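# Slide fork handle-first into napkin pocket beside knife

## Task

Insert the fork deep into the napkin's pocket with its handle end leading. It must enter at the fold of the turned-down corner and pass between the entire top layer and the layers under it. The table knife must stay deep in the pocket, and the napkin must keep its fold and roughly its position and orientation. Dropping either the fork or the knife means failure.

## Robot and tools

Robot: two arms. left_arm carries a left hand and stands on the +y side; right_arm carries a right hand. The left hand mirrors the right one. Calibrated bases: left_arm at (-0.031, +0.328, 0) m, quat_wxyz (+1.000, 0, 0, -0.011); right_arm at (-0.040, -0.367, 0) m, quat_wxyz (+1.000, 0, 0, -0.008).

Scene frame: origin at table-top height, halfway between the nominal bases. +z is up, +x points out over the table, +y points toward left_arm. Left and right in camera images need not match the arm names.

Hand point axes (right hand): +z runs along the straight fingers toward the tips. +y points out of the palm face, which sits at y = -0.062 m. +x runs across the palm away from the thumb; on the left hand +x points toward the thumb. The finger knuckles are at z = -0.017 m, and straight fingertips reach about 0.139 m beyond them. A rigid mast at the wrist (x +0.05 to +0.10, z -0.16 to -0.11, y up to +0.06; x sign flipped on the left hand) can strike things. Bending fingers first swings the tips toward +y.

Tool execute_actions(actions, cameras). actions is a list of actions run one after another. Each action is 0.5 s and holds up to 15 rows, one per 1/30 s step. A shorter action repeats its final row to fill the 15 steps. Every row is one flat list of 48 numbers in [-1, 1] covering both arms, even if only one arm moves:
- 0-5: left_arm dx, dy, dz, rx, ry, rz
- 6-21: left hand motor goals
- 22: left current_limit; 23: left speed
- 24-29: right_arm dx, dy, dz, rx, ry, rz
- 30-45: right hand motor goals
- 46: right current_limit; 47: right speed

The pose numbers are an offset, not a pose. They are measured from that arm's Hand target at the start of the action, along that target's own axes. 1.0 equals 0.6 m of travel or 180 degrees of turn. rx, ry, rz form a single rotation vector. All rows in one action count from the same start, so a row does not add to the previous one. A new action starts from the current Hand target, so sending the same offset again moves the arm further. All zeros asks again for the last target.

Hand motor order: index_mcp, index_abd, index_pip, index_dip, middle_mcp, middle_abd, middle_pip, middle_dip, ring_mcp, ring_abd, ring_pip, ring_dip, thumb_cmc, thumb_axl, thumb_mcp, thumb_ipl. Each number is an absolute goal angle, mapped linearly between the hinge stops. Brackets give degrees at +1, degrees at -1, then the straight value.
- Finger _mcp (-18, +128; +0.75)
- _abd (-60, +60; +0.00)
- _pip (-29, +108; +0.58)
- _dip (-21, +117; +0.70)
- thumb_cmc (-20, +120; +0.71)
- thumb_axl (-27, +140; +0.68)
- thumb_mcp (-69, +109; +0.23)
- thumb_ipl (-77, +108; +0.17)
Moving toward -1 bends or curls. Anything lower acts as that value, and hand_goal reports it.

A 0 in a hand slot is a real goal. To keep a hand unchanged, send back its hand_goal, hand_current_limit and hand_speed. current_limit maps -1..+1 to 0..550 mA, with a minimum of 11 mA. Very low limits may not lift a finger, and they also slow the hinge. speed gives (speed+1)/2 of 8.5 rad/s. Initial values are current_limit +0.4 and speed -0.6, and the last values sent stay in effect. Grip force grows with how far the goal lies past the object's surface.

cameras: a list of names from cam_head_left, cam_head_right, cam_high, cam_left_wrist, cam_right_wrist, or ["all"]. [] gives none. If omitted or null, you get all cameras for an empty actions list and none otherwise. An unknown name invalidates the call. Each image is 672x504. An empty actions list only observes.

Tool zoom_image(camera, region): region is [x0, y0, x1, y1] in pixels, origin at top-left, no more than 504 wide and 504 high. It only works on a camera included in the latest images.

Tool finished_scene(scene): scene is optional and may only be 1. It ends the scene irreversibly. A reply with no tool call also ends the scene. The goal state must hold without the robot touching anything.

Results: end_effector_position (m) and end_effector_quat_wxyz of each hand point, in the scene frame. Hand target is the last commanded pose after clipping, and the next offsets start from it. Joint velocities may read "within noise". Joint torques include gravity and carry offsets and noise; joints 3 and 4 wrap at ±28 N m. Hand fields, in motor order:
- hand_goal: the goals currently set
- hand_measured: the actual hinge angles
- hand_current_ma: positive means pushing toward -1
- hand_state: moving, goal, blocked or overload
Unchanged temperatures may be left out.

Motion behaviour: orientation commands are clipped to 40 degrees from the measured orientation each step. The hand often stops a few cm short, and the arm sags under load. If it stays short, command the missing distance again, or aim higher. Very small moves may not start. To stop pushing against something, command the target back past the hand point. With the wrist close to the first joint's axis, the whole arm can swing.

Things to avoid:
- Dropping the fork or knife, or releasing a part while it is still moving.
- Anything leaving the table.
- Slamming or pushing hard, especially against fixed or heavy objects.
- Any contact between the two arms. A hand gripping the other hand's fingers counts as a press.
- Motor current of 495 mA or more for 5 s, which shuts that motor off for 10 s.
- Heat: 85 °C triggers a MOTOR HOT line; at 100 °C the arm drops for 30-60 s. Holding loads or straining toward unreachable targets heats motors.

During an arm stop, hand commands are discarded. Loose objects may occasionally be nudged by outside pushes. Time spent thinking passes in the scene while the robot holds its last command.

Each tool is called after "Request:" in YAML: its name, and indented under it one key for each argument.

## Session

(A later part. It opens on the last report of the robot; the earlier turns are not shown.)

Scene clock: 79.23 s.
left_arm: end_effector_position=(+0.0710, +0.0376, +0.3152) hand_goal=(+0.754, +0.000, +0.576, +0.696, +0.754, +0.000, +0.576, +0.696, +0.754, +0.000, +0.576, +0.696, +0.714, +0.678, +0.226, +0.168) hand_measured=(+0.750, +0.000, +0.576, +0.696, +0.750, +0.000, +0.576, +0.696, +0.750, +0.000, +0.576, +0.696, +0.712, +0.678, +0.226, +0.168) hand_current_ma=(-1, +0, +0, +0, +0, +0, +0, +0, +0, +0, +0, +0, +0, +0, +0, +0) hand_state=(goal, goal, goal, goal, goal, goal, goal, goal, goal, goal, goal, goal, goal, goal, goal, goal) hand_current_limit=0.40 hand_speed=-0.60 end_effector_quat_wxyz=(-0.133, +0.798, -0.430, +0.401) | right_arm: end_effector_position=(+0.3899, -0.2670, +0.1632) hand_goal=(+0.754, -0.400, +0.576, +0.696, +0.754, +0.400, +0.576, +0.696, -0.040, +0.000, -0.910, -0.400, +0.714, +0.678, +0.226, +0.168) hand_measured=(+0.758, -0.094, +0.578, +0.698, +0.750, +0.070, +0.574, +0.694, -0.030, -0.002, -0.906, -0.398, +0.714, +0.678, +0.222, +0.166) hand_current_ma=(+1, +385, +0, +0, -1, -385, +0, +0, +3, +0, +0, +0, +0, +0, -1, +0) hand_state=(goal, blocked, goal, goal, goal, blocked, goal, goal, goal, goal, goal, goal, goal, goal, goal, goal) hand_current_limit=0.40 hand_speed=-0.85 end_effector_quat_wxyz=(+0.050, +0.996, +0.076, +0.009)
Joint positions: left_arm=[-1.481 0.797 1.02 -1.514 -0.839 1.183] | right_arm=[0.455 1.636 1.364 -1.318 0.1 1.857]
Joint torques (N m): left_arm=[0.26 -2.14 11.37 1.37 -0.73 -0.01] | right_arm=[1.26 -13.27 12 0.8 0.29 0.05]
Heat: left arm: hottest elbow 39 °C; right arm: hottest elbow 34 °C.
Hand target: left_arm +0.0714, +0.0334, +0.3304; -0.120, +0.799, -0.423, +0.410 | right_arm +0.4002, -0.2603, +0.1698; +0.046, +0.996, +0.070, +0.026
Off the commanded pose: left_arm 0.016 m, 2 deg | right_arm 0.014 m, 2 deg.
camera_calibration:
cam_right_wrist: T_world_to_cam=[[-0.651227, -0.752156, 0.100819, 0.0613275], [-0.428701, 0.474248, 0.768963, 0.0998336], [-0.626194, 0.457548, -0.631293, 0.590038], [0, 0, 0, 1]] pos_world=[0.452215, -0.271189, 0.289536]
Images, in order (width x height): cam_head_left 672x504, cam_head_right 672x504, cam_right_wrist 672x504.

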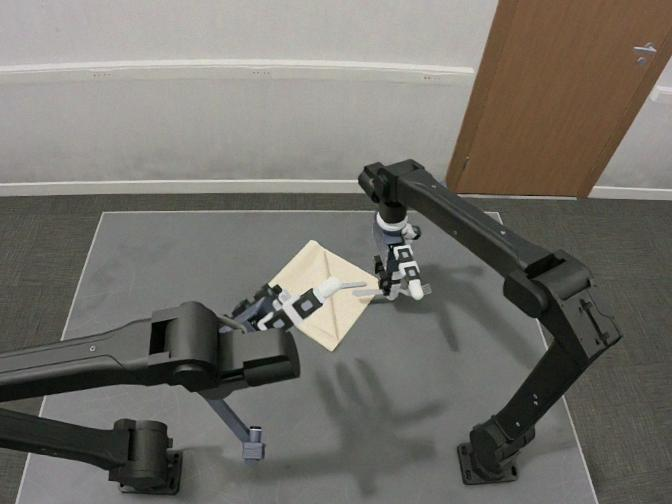

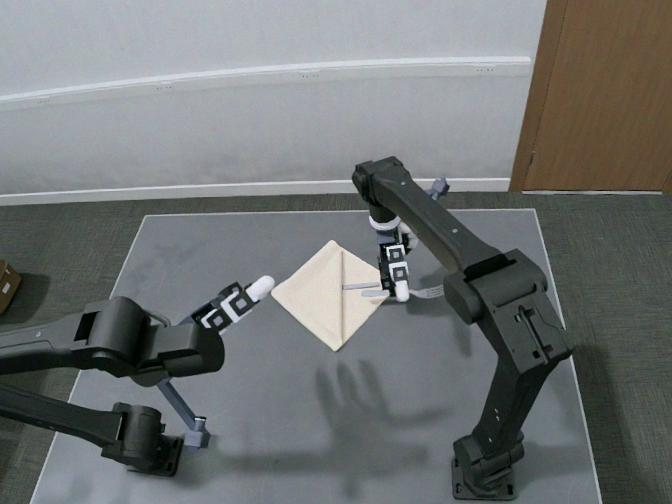

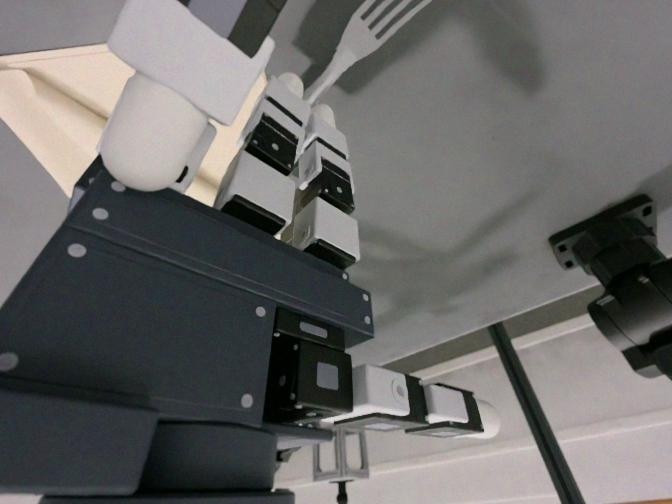

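Request:
execute_actions:
  actions:
    - [[0,0,0,0,0,0,0.754,0,0.576,0.696,0.754,0,0.576,0.696,0.754,0,0.576,0.696,0.714,0.678,0.226,0.168,0.4,-0.6,-0.0178,-0.0052,0.0288,0,0,0,0.753,-0.4,0.576,0.696,0.753,0.4,0.576,0.696,-0.04,0,-0.91,-0.4,0.714,0.678,0.226,0.168,0.4,-0.85]]
  cameras: ["cam_head_right","cam_head_left","cam_right_wrist"]

Request:
zoom_image:
  camera: "cam_head_right"
  region: [300, 240, 440, 350]

Request:
zoom_image:
  camera: "cam_head_left"
  region: [300, 240, 440, 350]

Scene clock: 80.33 s.
left_arm: end_effector_position=(+0.0710, +0.0376, +0.3152) hand_goal=(+0.754, +0.000, +0.576, +0.696, +0.754, +0.000, +0.576, +0.696, +0.754, +0.000, +0.576, +0.696, +0.714, +0.678, +0.226, +0.168) hand_measured=(+0.750, +0.000, +0.576, +0.696, +0.750, +0.000, +0.576, +0.696, +0.750, +0.000, +0.576, +0.696, +0.712, +0.678, +0.226, +0.168) hand_current_ma=(-1, +0, +0, +0, +0, +0, +0, +0, +0, +0, +0, +0, +0, +0, +0, +0) hand_state=(goal, goal, goal, goal, goal, goal, goal, goal, goal, goal, goal, goal, goal, goal, goal, goal) hand_current_limit=0.40 hand_speed=-0.60 end_effector_quat_wxyz=(-0.133, +0.798, -0.430, +0.401) | right_arm: end_effector_position=(+0.3905, -0.2646, +0.1516) hand_goal=(+0.754, -0.400, +0.576, +0.696, +0.754, +0.400, +0.576, +0.696, -0.040, +0.000, -0.910, -0.400, +0.714, +0.678, +0.226, +0.168) hand_measured=(+0.758, -0.094, +0.578, +0.698, +0.750, +0.070, +0.574, +0.694, -0.030, -0.002, -0.906, -0.398, +0.714, +0.678, +0.222, +0.166) hand_current_ma=(+1, +385, +0, +0, -1, -385, +0, +0, +3, +0, +0, +0, +0, +0, -1, +0) hand_state=(goal, blocked, goal, goal, goal, blocked, goal, goal, goal, goal, goal, goal, goal, goal, goal, goal) hand_current_limit=0.40 hand_speed=-0.85 end_effector_quat_wxyz=(+0.047, +0.996, +0.074, +0.019)
Joint positions: left_arm=[-1.481 0.797 1.02 -1.514 -0.839 1.183] | right_arm=[0.459 1.636 1.335 -1.268 0.101 1.866]
Joint torques (N m): left_arm=[0.26 -2.14 11.37 1.39 -0.72 -0.01] | right_arm=[1.67 -14.15 9.21 0.81 0.29 0.04]
Heat: left arm: hottest elbow 39 °C; right arm: hottest elbow 34 °C.
Hand target: left_arm +0.0714, +0.0334, +0.3304; -0.120, +0.799, -0.423, +0.410 | right_arm +0.3903, -0.2603, +0.1519; +0.046, +0.996, +0.070, +0.026
Off the commanded pose: left_arm 0.016 m, 2 deg | right_arm 0.004 m, 1 deg.
camera_calibration:
cam_right_wrist: T_world_to_cam=[[-0.656399, -0.750007, 0.0814226, 0.0702062], [-0.441598, 0.469486, 0.764574, 0.112256], [-0.611663, 0.46591, -0.639372, 0.579631], [0, 0, 0, 1]] pos_world=[0.450194, -0.270103, 0.279055]
Images, in order (width x height): cam_head_left 672x504, cam_head_right 672x504, cam_right_wrist 672x504.

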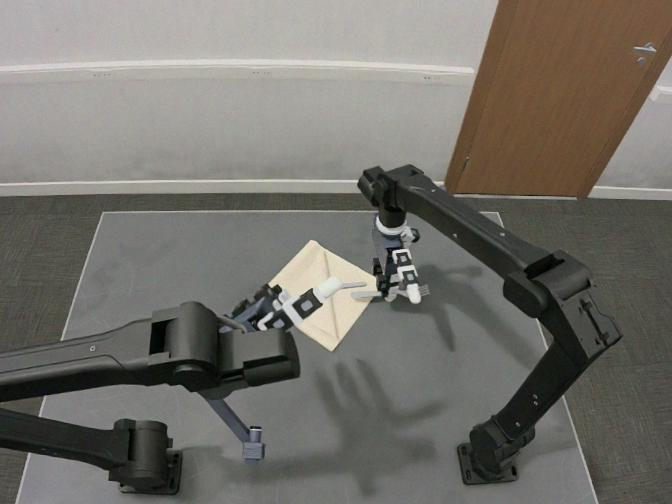

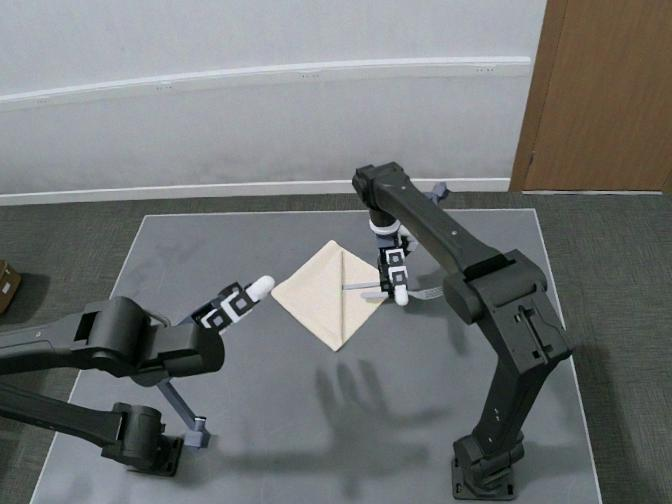

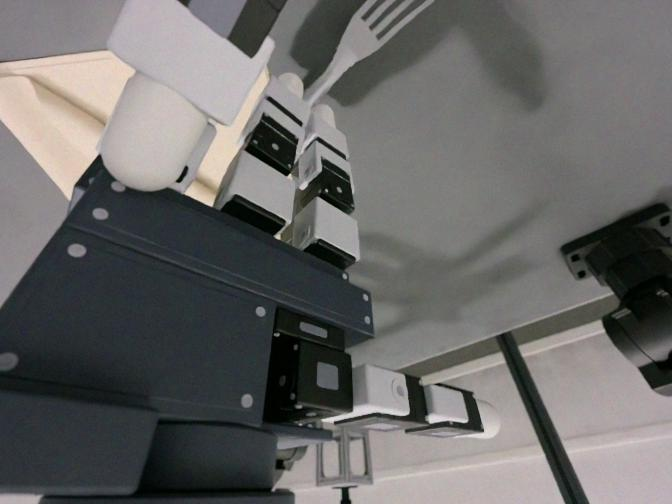

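Scaled by 3.600 from the camera's 672x504 image, which has a finer 960x720 frame.

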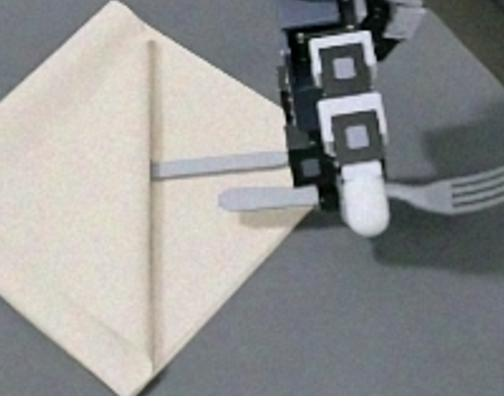

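Scaled by 3.600 from the camera's 672x504 image, which has a finer 960x720 frame.

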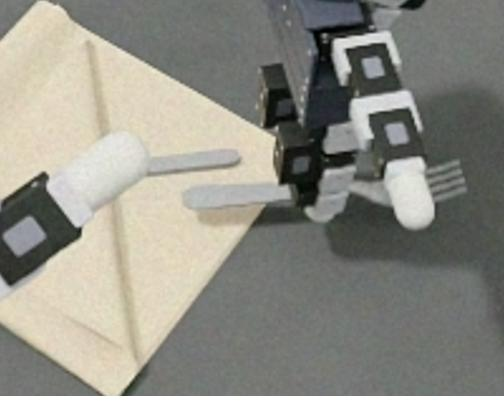

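Request:
execute_actions:
  actions: []

Request:
zoom_image:
  camera: "cam_head_right"
  region: [280, 200, 460, 350]

Scene clock: 80.97 s.
left_arm: end_effector_position=(+0.0710, +0.0376, +0.3152) hand_goal=(+0.754, +0.000, +0.576, +0.696, +0.754, +0.000, +0.576, +0.696, +0.754, +0.000, +0.576, +0.696, +0.714, +0.678, +0.226, +0.168) hand_measured=(+0.750, +0.000, +0.576, +0.696, +0.750, +0.000, +0.576, +0.696, +0.750, +0.000, +0.576, +0.696, +0.712, +0.678, +0.226, +0.168) hand_current_ma=(-1, +0, +0, +0, +0, +0, +0, +0, +0, +0, +0, +0, +0, +0, +0, +0) hand_state=(goal, goal, goal, goal, goal, goal, goal, goal, goal, goal, goal, goal, goal, goal, goal, goal) hand_current_limit=0.40 hand_speed=-0.60 end_effector_quat_wxyz=(-0.133, +0.798, -0.430, +0.401) | right_arm: end_effector_position=(+0.3904, -0.2646, +0.1516) hand_goal=(+0.754, -0.400, +0.576, +0.696, +0.754, +0.400, +0.576, +0.696, -0.040, +0.000, -0.910, -0.400, +0.714, +0.678, +0.226, +0.168) hand_measured=(+0.758, -0.094, +0.578, +0.698, +0.750, +0.070, +0.574, +0.694, -0.030, -0.002, -0.906, -0.398, +0.714, +0.678, +0.222, +0.166) hand_current_ma=(+1, +385, +0, +0, -1, -385, +0, +0, +3, +0, +0, +0, +0, +0, -1, +0) hand_state=(goal, blocked, goal, goal, goal, blocked, goal, goal, goal, goal, goal, goal, goal, goal, goal, goal) hand_current_limit=0.40 hand_speed=-0.85 end_effector_quat_wxyz=(+0.047, +0.996, +0.073, +0.019)
Joint positions: left_arm=[-1.481 0.797 1.02 -1.514 -0.839 1.183] | right_arm=[0.459 1.636 1.335 -1.268 0.101 1.866]
Joint velocities: within noise
Joint torques (N m): left_arm=[0.15 -2.14 11.38 1.39 -0.73 0] | right_arm=[1.73 -14.1 9.24 0.84 0.29 0.05]
Motor temperatures (°C): left_arm=[32 31 39 25 29 29] | right_arm=[32 29 34 25 26 26]
Heat: left arm: hottest elbow 39 °C; right arm: hottest elbow 34 °C.
Hand target: left_arm +0.0714, +0.0334, +0.3304; -0.120, +0.799, -0.423, +0.410 | right_arm +0.3903, -0.2603, +0.1519; +0.046, +0.996, +0.070, +0.026
Off the commanded pose: left_arm 0.016 m, 2 deg | right_arm 0.004 m, 1 deg.
camera_calibration:
cam_right_wrist: T_world_to_cam=[[-0.656698, -0.749744, 0.0814353, 0.0704075], [-0.441418, 0.469681, 0.764559, 0.112232], [-0.611472, 0.466137, -0.639389, 0.579611], [0, 0, 0, 1]] pos_world=[0.450194, -0.270104, 0.279055]

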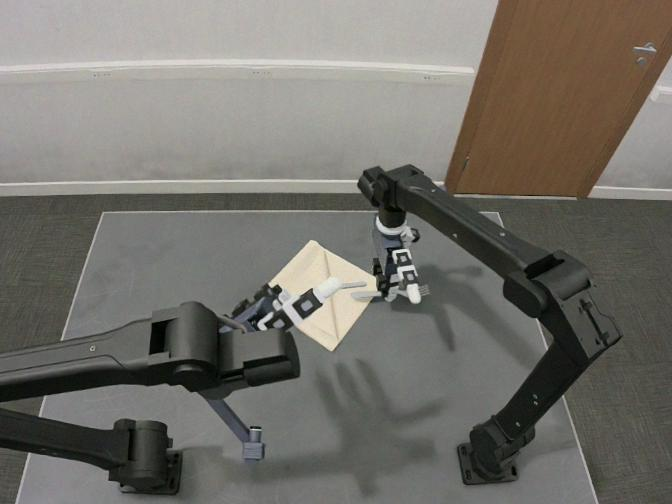

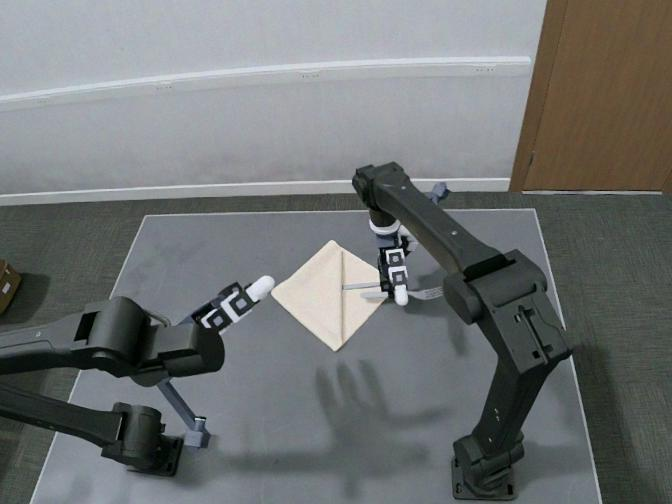

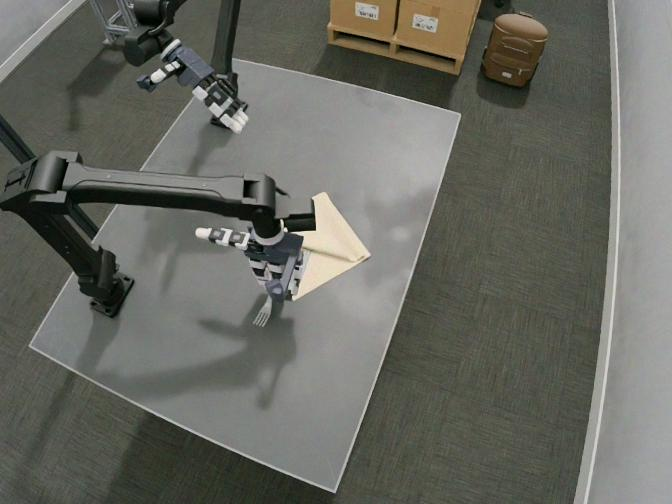

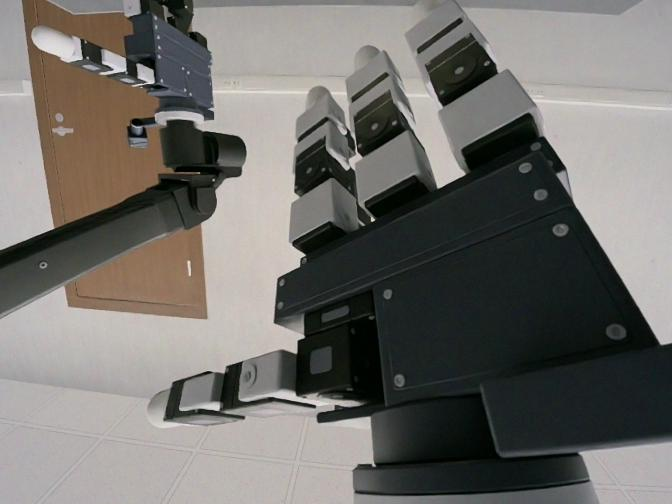

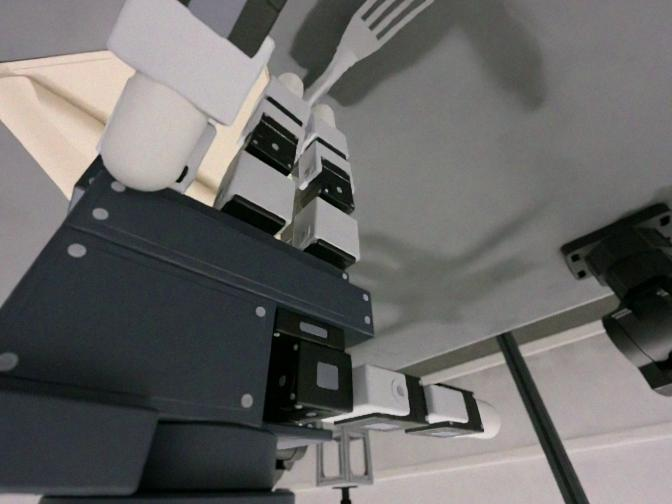

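Scaled by 2.800 from the camera's 672x504 image, which has a finer 960x720 frame.

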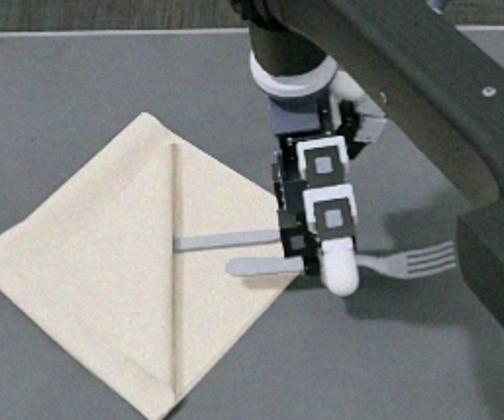

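Request:
execute_actions:
  actions:
    - [[0,0,0,0,0,0,0.754,0,0.576,0.696,0.754,0,0.576,0.696,0.754,0,0.576,0.696,0.714,0.678,0.226,0.168,0.4,-0.6,-0.007,-0.001,-0.0004,0,0,0,0.753,-0.4,0.576,0.696,0.753,0.4,0.576,0.696,-0.04,0,-0.91,-0.4,0.714,0.678,0.226,0.168,0.4,-0.85],[0,0,0,0,0,0,0.754,0,0.576,0.696,0.754,0,0.576,0.696,0.754,0,0.576,0.696,0.714,0.678,0.226,0.168,0.4,-0.6,-0.013,-0.002,-0.0008,0,0,0,0.753,-0.4,0.576,0.696,0.753,0.4,0.576,0.696,-0.04,0,-0.91,-0.4,0.714,0.678,0.226,0.168,0.4,-0.85],[0,0,0,0,0,0,0.754,0,0.576,0.696,0.754,0,0.576,0.696,0.754,0,0.576,0.696,0.714,0.678,0.226,0.168,0.4,-0.6,-0.02,-0.003,-0.0012,0,0,0,0.753,-0.4,0.576,0.696,0.753,0.4,0.576,0.696,-0.04,0,-0.91,-0.4,0.714,0.678,0.226,0.168,0.4,-0.85]]
  cameras: ["cam_head_right","cam_head_left"]

Request:
zoom_image:
  camera: "cam_head_right"
  region: [300, 230, 450, 350]

Scene clock: 82.00 s.
left_arm: end_effector_position=(+0.0710, +0.0376, +0.3152) hand_goal=(+0.754, +0.000, +0.576, +0.696, +0.754, +0.000, +0.576, +0.696, +0.754, +0.000, +0.576, +0.696, +0.714, +0.678, +0.226, +0.168) hand_measured=(+0.750, +0.000, +0.576, +0.696, +0.750, +0.000, +0.576, +0.696, +0.750, +0.000, +0.576, +0.696, +0.712, +0.678, +0.226, +0.168) hand_current_ma=(-1, +0, +0, +0, +0, +0, +0, +0, +0, +0, +0, +0, +0, +0, +0, +0) hand_state=(goal, goal, goal, goal, goal, goal, goal, goal, goal, goal, goal, goal, goal, goal, goal, goal) hand_current_limit=0.40 hand_speed=-0.60 end_effector_quat_wxyz=(-0.133, +0.798, -0.430, +0.401) | right_arm: end_effector_position=(+0.3783, -0.2637, +0.1428) hand_goal=(+0.754, -0.400, +0.576, +0.696, +0.754, +0.400, +0.576, +0.696, -0.040, +0.000, -0.910, -0.400, +0.714, +0.678, +0.226, +0.168) hand_measured=(+0.758, -0.094, +0.578, +0.698, +0.750, +0.070, +0.574, +0.694, -0.030, -0.002, -0.906, -0.398, +0.714, +0.678, +0.222, +0.166) hand_current_ma=(+1, +385, +0, +0, -1, -385, +0, +0, +3, +0, +0, +0, +0, +0, -1, +0) hand_state=(goal, blocked, goal, goal, goal, blocked, goal, goal, goal, goal, goal, goal, goal, goal, goal, goal) hand_current_limit=0.40 hand_speed=-0.85 end_effector_quat_wxyz=(+0.051, +0.996, +0.075, +0.009)
Joint positions: left_arm=[-1.481 0.797 1.02 -1.514 -0.839 1.183] | right_arm=[0.473 1.63 1.301 -1.263 0.102 1.877]
Joint torques (N m): left_arm=[0.21 -2.14 11.37 1.39 -0.73 -0.01] | right_arm=[1.61 -15.85 9.13 0.79 0.26 0.04]
Heat: left arm: hottest elbow 39 °C; right arm: hottest elbow 34 °C.
Hand target: left_arm +0.0714, +0.0334, +0.3304; -0.120, +0.799, -0.423, +0.410 | right_arm +0.3781, -0.2601, +0.1518; +0.046, +0.996, +0.070, +0.026
Off the commanded pose: left_arm 0.016 m, 2 deg | right_arm 0.010 m, 2 deg.
Images, in order (width x height): cam_head_left 672x504, cam_head_right 672x504.

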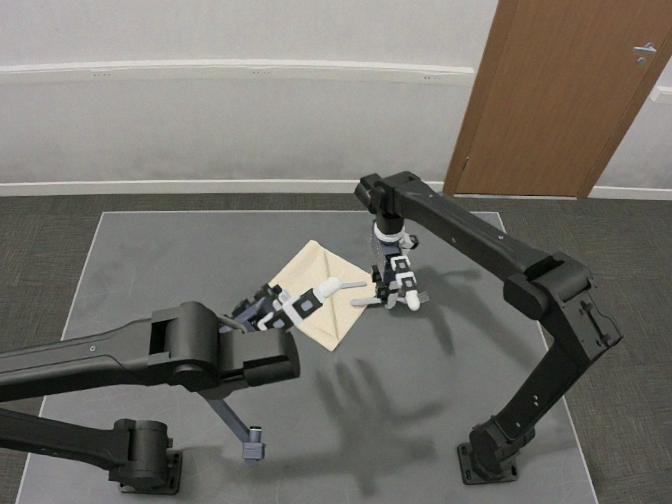

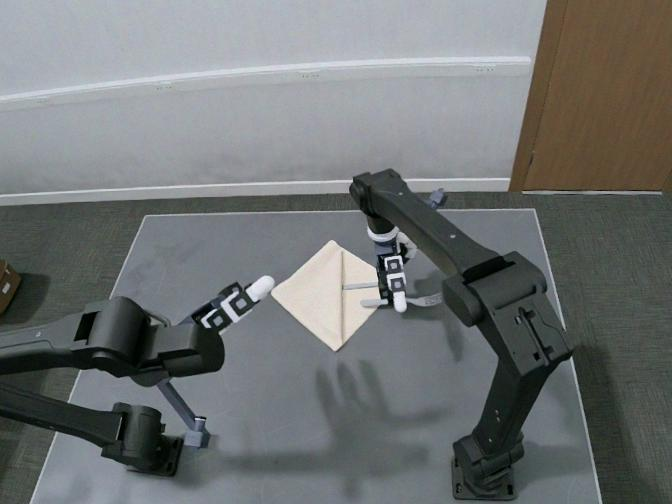

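Scaled by 3.360 from the camera's 672x504 image, which has a finer 960x720 frame.

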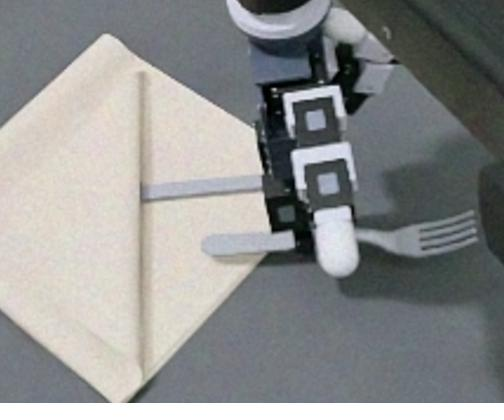

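Request:
zoom_image:
  camera: "cam_head_right"
  region: [335, 275, 405, 325]

Request:
zoom_image:
  camera: "cam_head_left"
  region: [335, 275, 405, 325]

Scaled by 7.200 from the camera's 672x504 image, which has a finer 960x720 frame.

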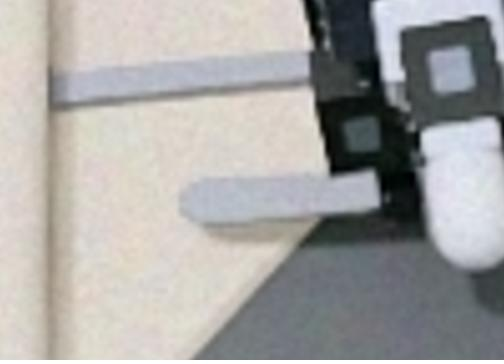

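Scaled by 7.200 from the camera's 672x504 image, which has a finer 960x720 frame.

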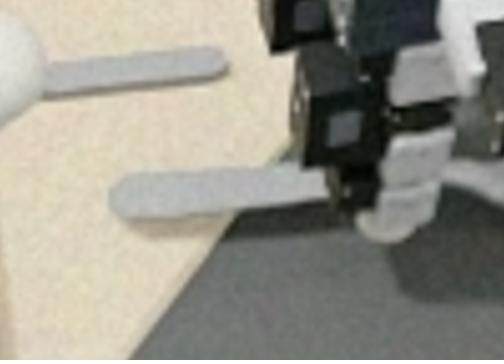

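Request:
execute_actions:
  actions:
    - [[0,0,0,0,0,0,0.754,0,0.576,0.696,0.754,0,0.576,0.696,0.754,0,0.576,0.696,0.714,0.678,0.226,0.168,0.4,-0.6,-0.0003,-0.0005,0.005,0,0,0,0.753,-0.4,0.576,0.696,0.753,0.4,0.576,0.696,-0.04,0,-0.91,-0.4,0.714,0.678,0.226,0.168,0.4,-0.85],[0,0,0,0,0,0,0.754,0,0.576,0.696,0.754,0,0.576,0.696,0.754,0,0.576,0.696,0.714,0.678,0.226,0.168,0.4,-0.6,-0.0005,-0.001,0.01,0,0,0,0.753,-0.4,0.576,0.696,0.753,0.4,0.576,0.696,-0.04,0,-0.91,-0.4,0.714,0.678,0.226,0.168,0.4,-0.85]]
  cameras: ["cam_head_right","cam_head_left"]

Request:
zoom_image:
  camera: "cam_head_right"
  region: [325, 275, 425, 325]

Request:
zoom_image:
  camera: "cam_head_left"
  region: [335, 275, 435, 325]

Scene clock: 83.90 s.
left_arm: end_effector_position=(+0.0710, +0.0376, +0.3152) hand_goal=(+0.754, +0.000, +0.576, +0.696, +0.754, +0.000, +0.576, +0.696, +0.754, +0.000, +0.576, +0.696, +0.714, +0.678, +0.226, +0.168) hand_measured=(+0.750, +0.000, +0.576, +0.696, +0.750, +0.000, +0.576, +0.696, +0.750, +0.000, +0.576, +0.696, +0.712, +0.678, +0.226, +0.168) hand_current_ma=(-1, +0, +0, +0, +0, +0, +0, +0, +0, +0, +0, +0, +0, +0, +0, +0) hand_state=(goal, goal, goal, goal, goal, goal, goal, goal, goal, goal, goal, goal, goal, goal, goal, goal) hand_current_limit=0.40 hand_speed=-0.60 end_effector_quat_wxyz=(-0.133, +0.798, -0.430, +0.401) | right_arm: end_effector_position=(+0.3788, -0.2634, +0.1394) hand_goal=(+0.754, -0.400, +0.576, +0.696, +0.754, +0.400, +0.576, +0.696, -0.040, +0.000, -0.910, -0.400, +0.714, +0.678, +0.226, +0.168) hand_measured=(+0.758, -0.094, +0.578, +0.698, +0.750, +0.070, +0.574, +0.694, -0.030, -0.002, -0.906, -0.398, +0.714, +0.678, +0.222, +0.166) hand_current_ma=(+1, +385, +0, +0, -1, -385, +0, +0, +3, +0, +0, +0, +0, +0, -1, +0) hand_state=(goal, blocked, goal, goal, goal, blocked, goal, goal, goal, goal, goal, goal, goal, goal, goal, goal) hand_current_limit=0.40 hand_speed=-0.85 end_effector_quat_wxyz=(+0.050, +0.996, +0.075, +0.012)
Joint positions: left_arm=[-1.481 0.797 1.02 -1.514 -0.839 1.183] | right_arm=[0.473 1.63 1.293 -1.247 0.102 1.878]
Joint torques (N m): left_arm=[0.32 -2.14 11.37 1.37 -0.73 0] | right_arm=[1.67 -15.27 8.95 0.79 0.26 0.05]
Heat: left arm: hottest elbow 39 °C; right arm: hottest elbow 34 °C.
Hand target: left_arm +0.0714, +0.0334, +0.3304; -0.120, +0.799, -0.423, +0.410 | right_arm +0.3781, -0.2601, +0.1458; +0.046, +0.996, +0.070, +0.026
Off the commanded pose: left_arm 0.016 m, 2 deg | right_arm 0.007 m, 2 deg.
Images, in order (width x height): cam_head_left 672x504, cam_head_right 672x504.

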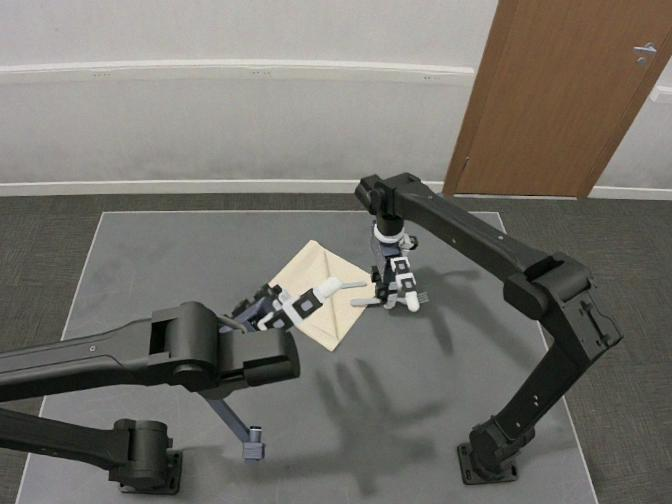

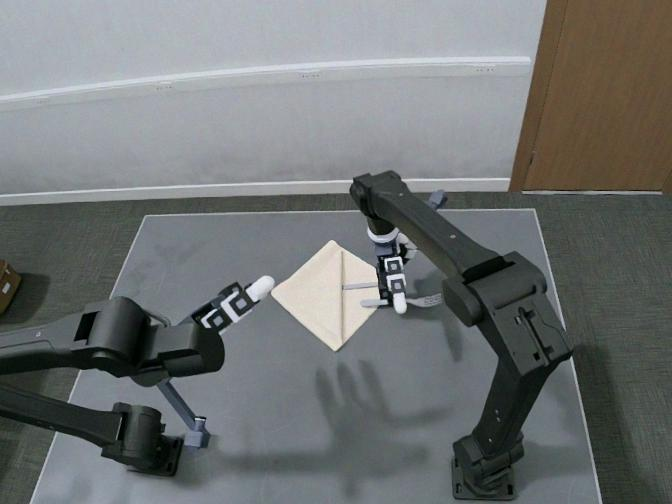

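Scaled by 5.040 from the camera's 672x504 image, which has a finer 960x720 frame.

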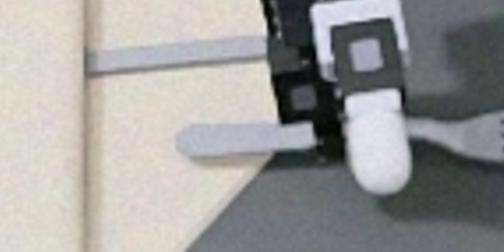

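Scaled by 5.040 from the camera's 672x504 image, which has a finer 960x720 frame.

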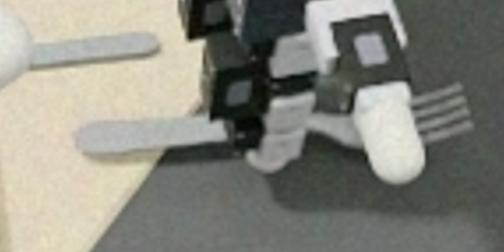

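Request:
execute_actions:
  actions:
    - [[0,0,0,0,0,0,0.754,0,0.576,0.696,0.754,0,0.576,0.696,0.754,0,0.576,0.696,0.714,0.678,0.226,0.168,0.4,-0.6,0.0015,-0.011,0.001,0,0,0,0.753,-0.4,0.576,0.696,0.753,0.4,0.576,0.696,-0.04,0,-0.91,-0.4,0.714,0.678,0.226,0.168,0.4,-0.85],[0,0,0,0,0,0,0.754,0,0.576,0.696,0.754,0,0.576,0.696,0.754,0,0.576,0.696,0.714,0.678,0.226,0.168,0.4,-0.6,0.003,-0.022,0.001,0,0,0,0.753,-0.4,0.576,0.696,0.753,0.4,0.576,0.696,-0.04,0,-0.91,-0.4,0.714,0.678,0.226,0.168,0.4,-0.85],[0,0,0,0,0,0,0.754,0,0.576,0.696,0.754,0,0.576,0.696,0.754,0,0.576,0.696,0.714,0.678,0.226,0.168,0.4,-0.6,0.0046,-0.0332,0.001,0,0,0,0.753,-0.4,0.576,0.696,0.753,0.4,0.576,0.696,-0.04,0,-0.91,-0.4,0.714,0.678,0.226,0.168,0.4,-0.85]]
  cameras: ["cam_head_right","cam_head_left"]

Request:
zoom_image:
  camera: "cam_head_right"
  region: [325, 275, 425, 325]

Request:
zoom_image:
  camera: "cam_head_left"
  region: [335, 275, 435, 325]

Scene clock: 85.13 s.
left_arm: end_effector_position=(+0.0710, +0.0376, +0.3152) hand_goal=(+0.754, +0.000, +0.576, +0.696, +0.754, +0.000, +0.576, +0.696, +0.754, +0.000, +0.576, +0.696, +0.714, +0.678, +0.226, +0.168) hand_measured=(+0.750, +0.000, +0.576, +0.696, +0.750, +0.000, +0.576, +0.696, +0.750, +0.000, +0.576, +0.696, +0.712, +0.678, +0.226, +0.168) hand_current_ma=(-1, +0, +0, +0, +0, +0, +0, +0, +0, +0, +0, +0, +0, +0, +0, +0) hand_state=(goal, goal, goal, goal, goal, goal, goal, goal, goal, goal, goal, goal, goal, goal, goal, goal) hand_current_limit=0.40 hand_speed=-0.60 end_effector_quat_wxyz=(-0.133, +0.798, -0.430, +0.401) | right_arm: end_effector_position=(+0.3709, -0.2456, +0.1394) hand_goal=(+0.754, -0.400, +0.576, +0.696, +0.754, +0.400, +0.576, +0.696, -0.040, +0.000, -0.910, -0.400, +0.714, +0.678, +0.226, +0.168) hand_measured=(+0.758, -0.094, +0.578, +0.698, +0.750, +0.070, +0.574, +0.694, -0.030, -0.002, -0.906, -0.398, +0.714, +0.678, +0.222, +0.166) hand_current_ma=(+1, +385, +0, +0, -1, -385, +0, +0, +3, +0, +0, +0, +0, +0, -1, +0) hand_state=(goal, blocked, goal, goal, goal, blocked, goal, goal, goal, goal, goal, goal, goal, goal, goal, goal) hand_current_limit=0.40 hand_speed=-0.85 end_effector_quat_wxyz=(+0.050, +0.996, +0.077, +0.014)
Joint positions: left_arm=[-1.481 0.797 1.02 -1.514 -0.839 1.183] | right_arm=[0.515 1.63 1.293 -1.247 0.103 1.915]
Joint torques (N m): left_arm=[0.32 -2.08 11.36 1.39 -0.73 0] | right_arm=[0.79 -13.04 11.15 0.68 0.23 0.01]
Heat: left arm: hottest elbow 40 °C; right arm: hottest elbow 34 °C.
Hand target: left_arm +0.0714, +0.0334, +0.3304; -0.120, +0.799, -0.423, +0.410 | right_arm +0.3782, -0.2401, +0.1434; +0.046, +0.996, +0.070, +0.026
Off the commanded pose: left_arm 0.016 m, 2 deg | right_arm 0.010 m, 2 deg.
Images, in order (width x height): cam_head_left 672x504, cam_head_right 672x504.

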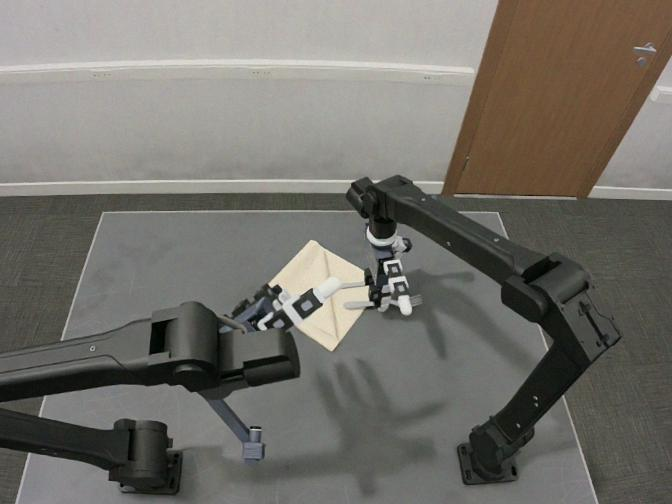

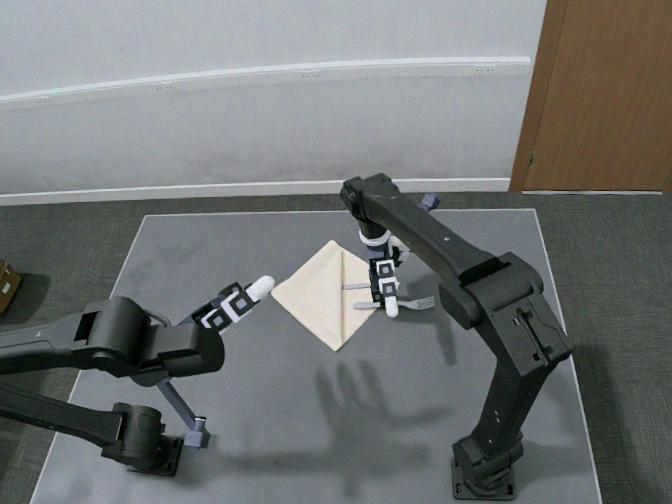

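Scaled by 5.040 from the camera's 672x504 image, which has a finer 960x720 frame.

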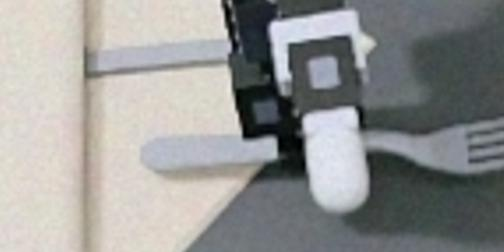

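Scaled by 5.040 from the camera's 672x504 image, which has a finer 960x720 frame.

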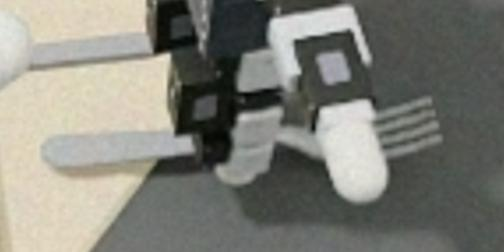

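Request:
execute_actions:
  actions:
    - [[0,0,0,0,0,0,0.754,0,0.576,0.696,0.754,0,0.576,0.696,0.754,0,0.576,0.696,0.714,0.678,0.226,0.168,0.4,-0.6,-0.002,-0.008,0.002,0,0,0,0.753,-0.4,0.576,0.696,0.753,0.4,0.576,0.696,-0.04,0,-0.91,-0.4,0.714,0.678,0.226,0.168,0.4,-0.85],[0,0,0,0,0,0,0.754,0,0.576,0.696,0.754,0,0.576,0.696,0.754,0,0.576,0.696,0.714,0.678,0.226,0.168,0.4,-0.6,-0.002,-0.016,0.002,0,0,0,0.753,-0.4,0.576,0.696,0.753,0.4,0.576,0.696,-0.04,0,-0.91,-0.4,0.714,0.678,0.226,0.168,0.4,-0.85],[0,0,0,0,0,0,0.754,0,0.576,0.696,0.754,0,0.576,0.696,0.754,0,0.576,0.696,0.714,0.678,0.226,0.168,0.4,-0.6,-0.001,-0.025,0.002,0,0,0,0.753,-0.4,0.576,0.696,0.753,0.4,0.576,0.696,-0.04,0,-0.91,-0.4,0.714,0.678,0.226,0.168,0.4,-0.85]]
  cameras: ["cam_head_right","cam_head_left"]

Request:
zoom_image:
  camera: "cam_head_right"
  region: [325, 275, 425, 325]

Request:
zoom_image:
  camera: "cam_head_left"
  region: [335, 275, 435, 325]

Scene clock: 86.23 s.
left_arm: end_effector_position=(+0.0710, +0.0376, +0.3152) hand_goal=(+0.754, +0.000, +0.576, +0.696, +0.754, +0.000, +0.576, +0.696, +0.754, +0.000, +0.576, +0.696, +0.714, +0.678, +0.226, +0.168) hand_measured=(+0.750, +0.000, +0.576, +0.696, +0.750, +0.000, +0.576, +0.696, +0.750, +0.000, +0.576, +0.696, +0.712, +0.678, +0.226, +0.168) hand_current_ma=(-1, +0, +0, +0, +0, +0, +0, +0, +0, +0, +0, +0, +0, +0, +0, +0) hand_state=(goal, goal, goal, goal, goal, goal, goal, goal, goal, goal, goal, goal, goal, goal, goal, goal) hand_current_limit=0.40 hand_speed=-0.60 end_effector_quat_wxyz=(-0.133, +0.798, -0.430, +0.401) | right_arm: end_effector_position=(+0.3650, -0.2342, +0.1336) hand_goal=(+0.754, -0.400, +0.576, +0.696, +0.754, +0.400, +0.576, +0.696, -0.040, +0.000, -0.910, -0.400, +0.714, +0.678, +0.226, +0.168) hand_measured=(+0.760, -0.094, +0.578, +0.698, +0.750, +0.070, +0.574, +0.694, -0.030, -0.002, -0.906, -0.398, +0.714, +0.678, +0.222, +0.166) hand_current_ma=(+1, +385, +0, +0, -1, -385, +0, +0, +3, +0, +0, +0, +0, +0, -1, +0) hand_state=(goal, blocked, goal, goal, goal, blocked, goal, goal, goal, goal, goal, goal, goal, goal, goal, goal) hand_current_limit=0.40 hand_speed=-0.85 end_effector_quat_wxyz=(+0.053, +0.996, +0.077, +0.009)
Joint positions: left_arm=[-1.481 0.797 1.02 -1.514 -0.839 1.183] | right_arm=[0.542 1.645 1.293 -1.247 0.103 1.944]
Joint torques (N m): left_arm=[0.26 -2.14 11.37 1.39 -0.73 0] | right_arm=[1.03 -13.8 12.03 0.66 0.21 0.04]
Heat: left arm: hottest elbow 40 °C; right arm: hottest elbow 34 °C.
Hand target: left_arm +0.0714, +0.0334, +0.3304; -0.120, +0.799, -0.423, +0.410 | right_arm +0.3756, -0.2255, +0.1408; +0.046, +0.996, +0.070, +0.026
Off the commanded pose: left_arm 0.016 m, 2 deg | right_arm 0.015 m, 2 deg.
Images, in order (width x height): cam_head_left 672x504, cam_head_right 672x504.

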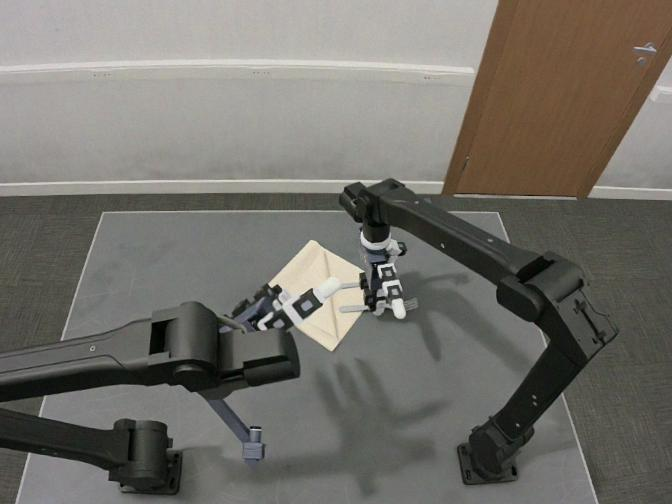

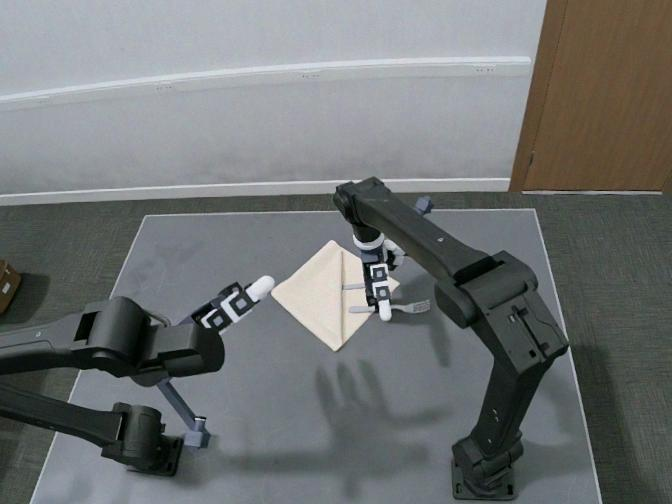

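Scaled by 5.040 from the camera's 672x504 image, which has a finer 960x720 frame.

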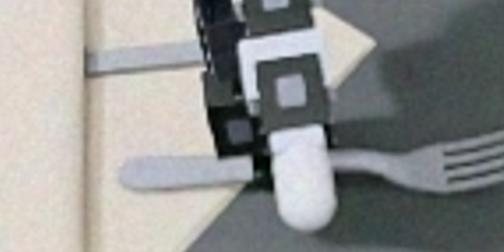

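Scaled by 5.040 from the camera's 672x504 image, which has a finer 960x720 frame.

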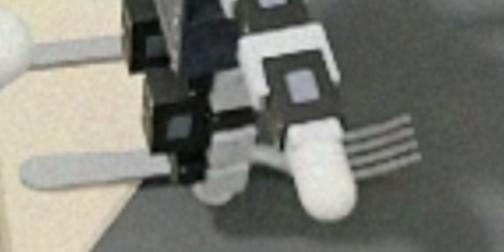

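Request:
execute_actions:
  actions:
    - [[0,0,0,0,0,0,0.754,0,0.576,0.696,0.754,0,0.576,0.696,0.754,0,0.576,0.696,0.714,0.678,0.226,0.168,0.4,-0.6,0.0005,0.001,-0.009,0,0,0,0.753,-0.4,0.576,0.696,0.753,0.4,0.576,0.696,-0.04,0,-0.91,-0.4,0.714,0.678,0.226,0.168,0.4,-0.85]]
  cameras: ["cam_head_right","cam_right_wrist"]

Request:
zoom_image:
  camera: "cam_head_right"
  region: [325, 275, 425, 325]

Request:
zoom_image:
  camera: "cam_right_wrist"
  region: [180, 0, 430, 180]

Scene clock: 87.20 s.
left_arm: end_effector_position=(+0.0710, +0.0376, +0.3152) hand_goal=(+0.754, +0.000, +0.576, +0.696, +0.754, +0.000, +0.576, +0.696, +0.754, +0.000, +0.576, +0.696, +0.714, +0.678, +0.226, +0.168) hand_measured=(+0.750, +0.000, +0.576, +0.696, +0.750, +0.000, +0.576, +0.696, +0.750, +0.000, +0.576, +0.696, +0.712, +0.678, +0.226, +0.168) hand_current_ma=(-1, +0, +0, +0, +0, +0, +0, +0, +0, +0, +0, +0, +0, +0, +0, +0) hand_state=(goal, goal, goal, goal, goal, goal, goal, goal, goal, goal, goal, goal, goal, goal, goal, goal) hand_current_limit=0.40 hand_speed=-0.60 end_effector_quat_wxyz=(-0.133, +0.798, -0.430, +0.401) | right_arm: end_effector_position=(+0.3650, -0.2342, +0.1336) hand_goal=(+0.754, -0.400, +0.576, +0.696, +0.754, +0.400, +0.576, +0.696, -0.040, +0.000, -0.910, -0.400, +0.714, +0.678, +0.226, +0.168) hand_measured=(+0.760, -0.094, +0.578, +0.698, +0.750, +0.070, +0.574, +0.694, -0.030, -0.002, -0.906, -0.398, +0.714, +0.678, +0.222, +0.166) hand_current_ma=(+1, +385, +0, +0, -1, -385, +0, +0, +3, +0, +0, +0, +0, +0, -1, +0) hand_state=(goal, blocked, goal, goal, goal, blocked, goal, goal, goal, goal, goal, goal, goal, goal, goal, goal) hand_current_limit=0.40 hand_speed=-0.85 end_effector_quat_wxyz=(+0.053, +0.996, +0.076, +0.009)
Joint positions: left_arm=[-1.481 0.797 1.02 -1.514 -0.839 1.183] | right_arm=[0.542 1.645 1.293 -1.247 0.103 1.944]
Joint torques (N m): left_arm=[0.26 -2.2 11.37 1.39 -0.73 0] | right_arm=[1.32 -13.63 12.81 0.16 0.22 0.04]
Heat: left arm: hottest elbow 40 °C; right arm: hottest elbow 34 °C.
Hand target: left_arm +0.0714, +0.0334, +0.3304; -0.120, +0.799, -0.423, +0.410 | right_arm +0.3756, -0.2255, +0.1462; +0.046, +0.996, +0.070, +0.026
Off the commanded pose: left_arm 0.016 m, 2 deg | right_arm 0.019 m, 2 deg.
camera_calibration:
cam_right_wrist: T_world_to_cam=[[-0.651215, -0.751802, 0.103498, 0.0724716], [-0.429825, 0.477789, 0.766138, 0.0978749], [-0.625435, 0.454435, -0.634287, 0.540025], [0, 0, 0, 1]] pos_world=[0.427014, -0.237685, 0.260044]
Images, in order (width x height): cam_head_right 672x504, cam_right_wrist 672x504.

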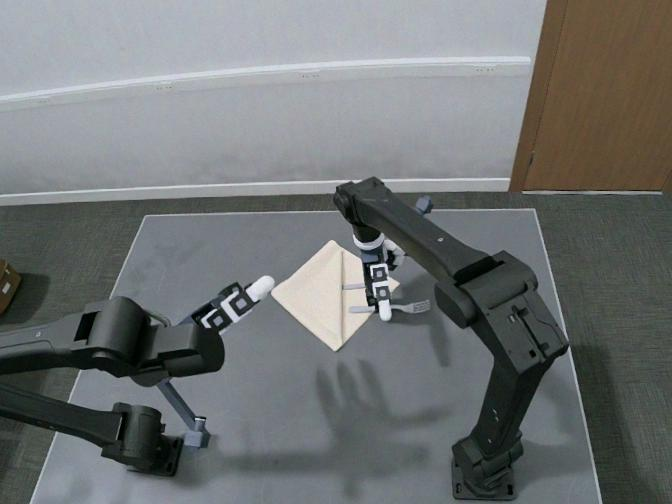

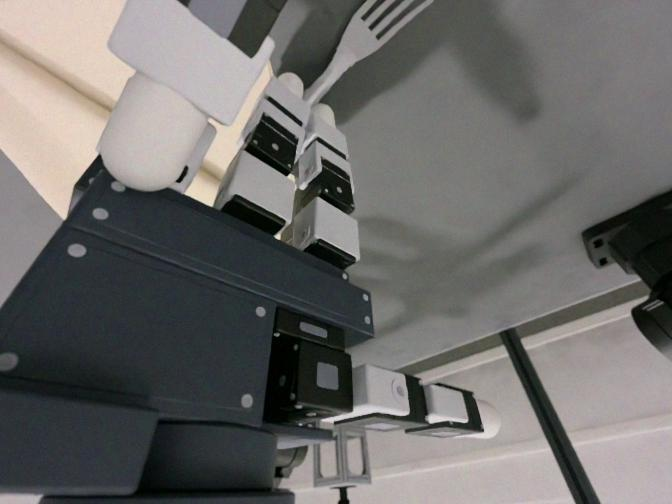

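Scaled by 5.040 from the camera's 672x504 image, which has a finer 960x720 frame.

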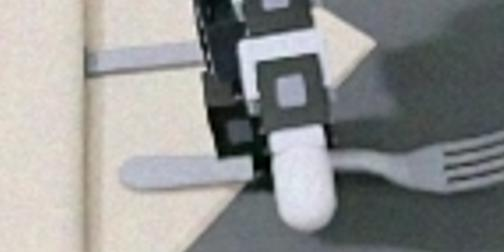

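Scaled by 2.016 from the camera's 672x504 image, which has a finer 960x720 frame.

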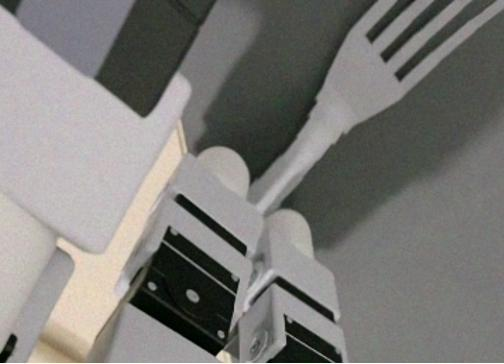

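Request:
execute_actions:
  actions:
    - [[0,0,0,0,0,0,0.754,0,0.576,0.696,0.754,0,0.576,0.696,0.754,0,0.576,0.696,0.714,0.678,0.226,0.168,0.4,-0.6,0.0005,0.001,-0.012,0,0,0,0.753,-0.4,0.576,0.696,0.753,0.4,0.576,0.696,-0.04,0,-0.91,-0.4,0.714,0.678,0.226,0.168,0.4,-0.85]]

Scene clock: 88.03 s.
left_arm: end_effector_position=(+0.0710, +0.0376, +0.3152) hand_goal=(+0.754, +0.000, +0.576, +0.696, +0.754, +0.000, +0.576, +0.696, +0.754, +0.000, +0.576, +0.696, +0.714, +0.678, +0.226, +0.168) hand_measured=(+0.750, +0.000, +0.576, +0.696, +0.750, +0.000, +0.576, +0.696, +0.750, +0.000, +0.576, +0.696, +0.712, +0.678, +0.226, +0.168) hand_current_ma=(-1, +0, +0, +0, +0, +0, +0, +0, +0, +0, +0, +0, +0, +0, +0, +0) hand_state=(goal, goal, goal, goal, goal, goal, goal, goal, goal, goal, goal, goal, goal, goal, goal, goal) hand_current_limit=0.40 hand_speed=-0.60 end_effector_quat_wxyz=(-0.133, +0.798, -0.430, +0.401) | right_arm: end_effector_position=(+0.3625, -0.2356, +0.1343) hand_goal=(+0.754, -0.400, +0.576, +0.696, +0.754, +0.400, +0.576, +0.696, -0.040, +0.000, -0.910, -0.400, +0.714, +0.678, +0.226, +0.168) hand_measured=(+0.760, -0.094, +0.578, +0.698, +0.750, +0.070, +0.574, +0.694, -0.030, -0.002, -0.906, -0.398, +0.714, +0.678, +0.222, +0.166) hand_current_ma=(+1, +385, +0, +0, -1, -385, +0, +0, +3, +0, +0, +0, +0, +0, -1, +0) hand_state=(goal, blocked, goal, goal, goal, blocked, goal, goal, goal, goal, goal, goal, goal, goal, goal, goal) hand_current_limit=0.40 hand_speed=-0.85 end_effector_quat_wxyz=(+0.055, +0.996, +0.077, +0.004)
Joint positions: left_arm=[-1.481 0.797 1.02 -1.514 -0.839 1.183] | right_arm=[0.542 1.645 1.293 -1.26 0.103 1.944]
Joint torques (N m): left_arm=[0.26 -2.2 11.37 1.39 -0.72 -0.01] | right_arm=[1.38 -14.1 13.78 -0.08 0.21 0.05]
Heat: left arm: hottest elbow 40 °C; right arm: hottest elbow 34 °C.
Hand target: left_arm +0.0714, +0.0334, +0.3304; -0.120, +0.799, -0.423, +0.410 | right_arm +0.3755, -0.2255, +0.1534; +0.046, +0.996, +0.070, +0.026
Off the commanded pose: left_arm 0.016 m, 2 deg | right_arm 0.025 m, 3 deg.

Request:
execute_actions:
  actions:
    - [[0,0,0,0,0,0,0.754,0,0.576,0.696,0.754,0,0.576,0.696,0.754,0,0.576,0.696,0.714,0.678,0.226,0.168,0.4,-0.6,0.0005,0.001,-0.012,0,0,0,0.753,-0.4,0.576,0.696,0.753,0.4,0.576,0.696,-0.04,0,-0.91,-0.4,0.714,0.678,0.226,0.168,0.4,-0.85]]

Scene clock: 88.83 s.
left_arm: end_effector_position=(+0.0710, +0.0376, +0.3152) hand_goal=(+0.754, +0.000, +0.576, +0.696, +0.754, +0.000, +0.576, +0.696, +0.754, +0.000, +0.576, +0.696, +0.714, +0.678, +0.226, +0.168) hand_measured=(+0.750, +0.000, +0.576, +0.696, +0.750, +0.000, +0.576, +0.696, +0.750, +0.000, +0.576, +0.696, +0.712, +0.678, +0.226, +0.168) hand_current_ma=(-1, +0, +0, +0, +0, +0, +0, +0, +0, +0, +0, +0, +0, +0, +0, +0) hand_state=(goal, goal, goal, goal, goal, goal, goal, goal, goal, goal, goal, goal, goal, goal, goal, goal) hand_current_limit=0.40 hand_speed=-0.60 end_effector_quat_wxyz=(-0.133, +0.798, -0.430, +0.401) | right_arm: end_effector_position=(+0.3588, -0.2377, +0.1355) hand_goal=(+0.754, -0.400, +0.576, +0.696, +0.754, +0.400, +0.576, +0.696, -0.040, +0.000, -0.910, -0.400, +0.714, +0.678, +0.226, +0.168) hand_measured=(+0.760, -0.094, +0.578, +0.698, +0.750, +0.070, +0.574, +0.694, -0.030, -0.002, -0.906, -0.398, +0.714, +0.678, +0.222, +0.166) hand_current_ma=(+1, +385, +0, +0, -1, -385, +0, +0, +3, +0, +0, +0, +0, +0, -1, +0) hand_state=(goal, blocked, goal, goal, goal, blocked, goal, goal, goal, goal, goal, goal, goal, goal, goal, goal) hand_current_limit=0.40 hand_speed=-0.85 end_effector_quat_wxyz=(+0.059, +0.995, +0.077, -0.004)
Joint positions: left_arm=[-1.481 0.797 1.02 -1.514 -0.839 1.183] | right_arm=[0.542 1.645 1.293 -1.278 0.103 1.944]
Joint torques (N m): left_arm=[0.26 -2.14 11.37 1.39 -0.73 -0.01] | right_arm=[1.44 -14.68 14.76 -0.1 0.21 0.05]
Heat: left arm: hottest elbow 40 °C; right arm: hottest elbow 34 °C.
Hand target: left_arm +0.0714, +0.0334, +0.3304; -0.120, +0.799, -0.423, +0.410 | right_arm +0.3756, -0.2253, +0.1607; +0.046, +0.996, +0.070, +0.026
Off the commanded pose: left_arm 0.016 m, 2 deg | right_arm 0.033 m, 4 deg.


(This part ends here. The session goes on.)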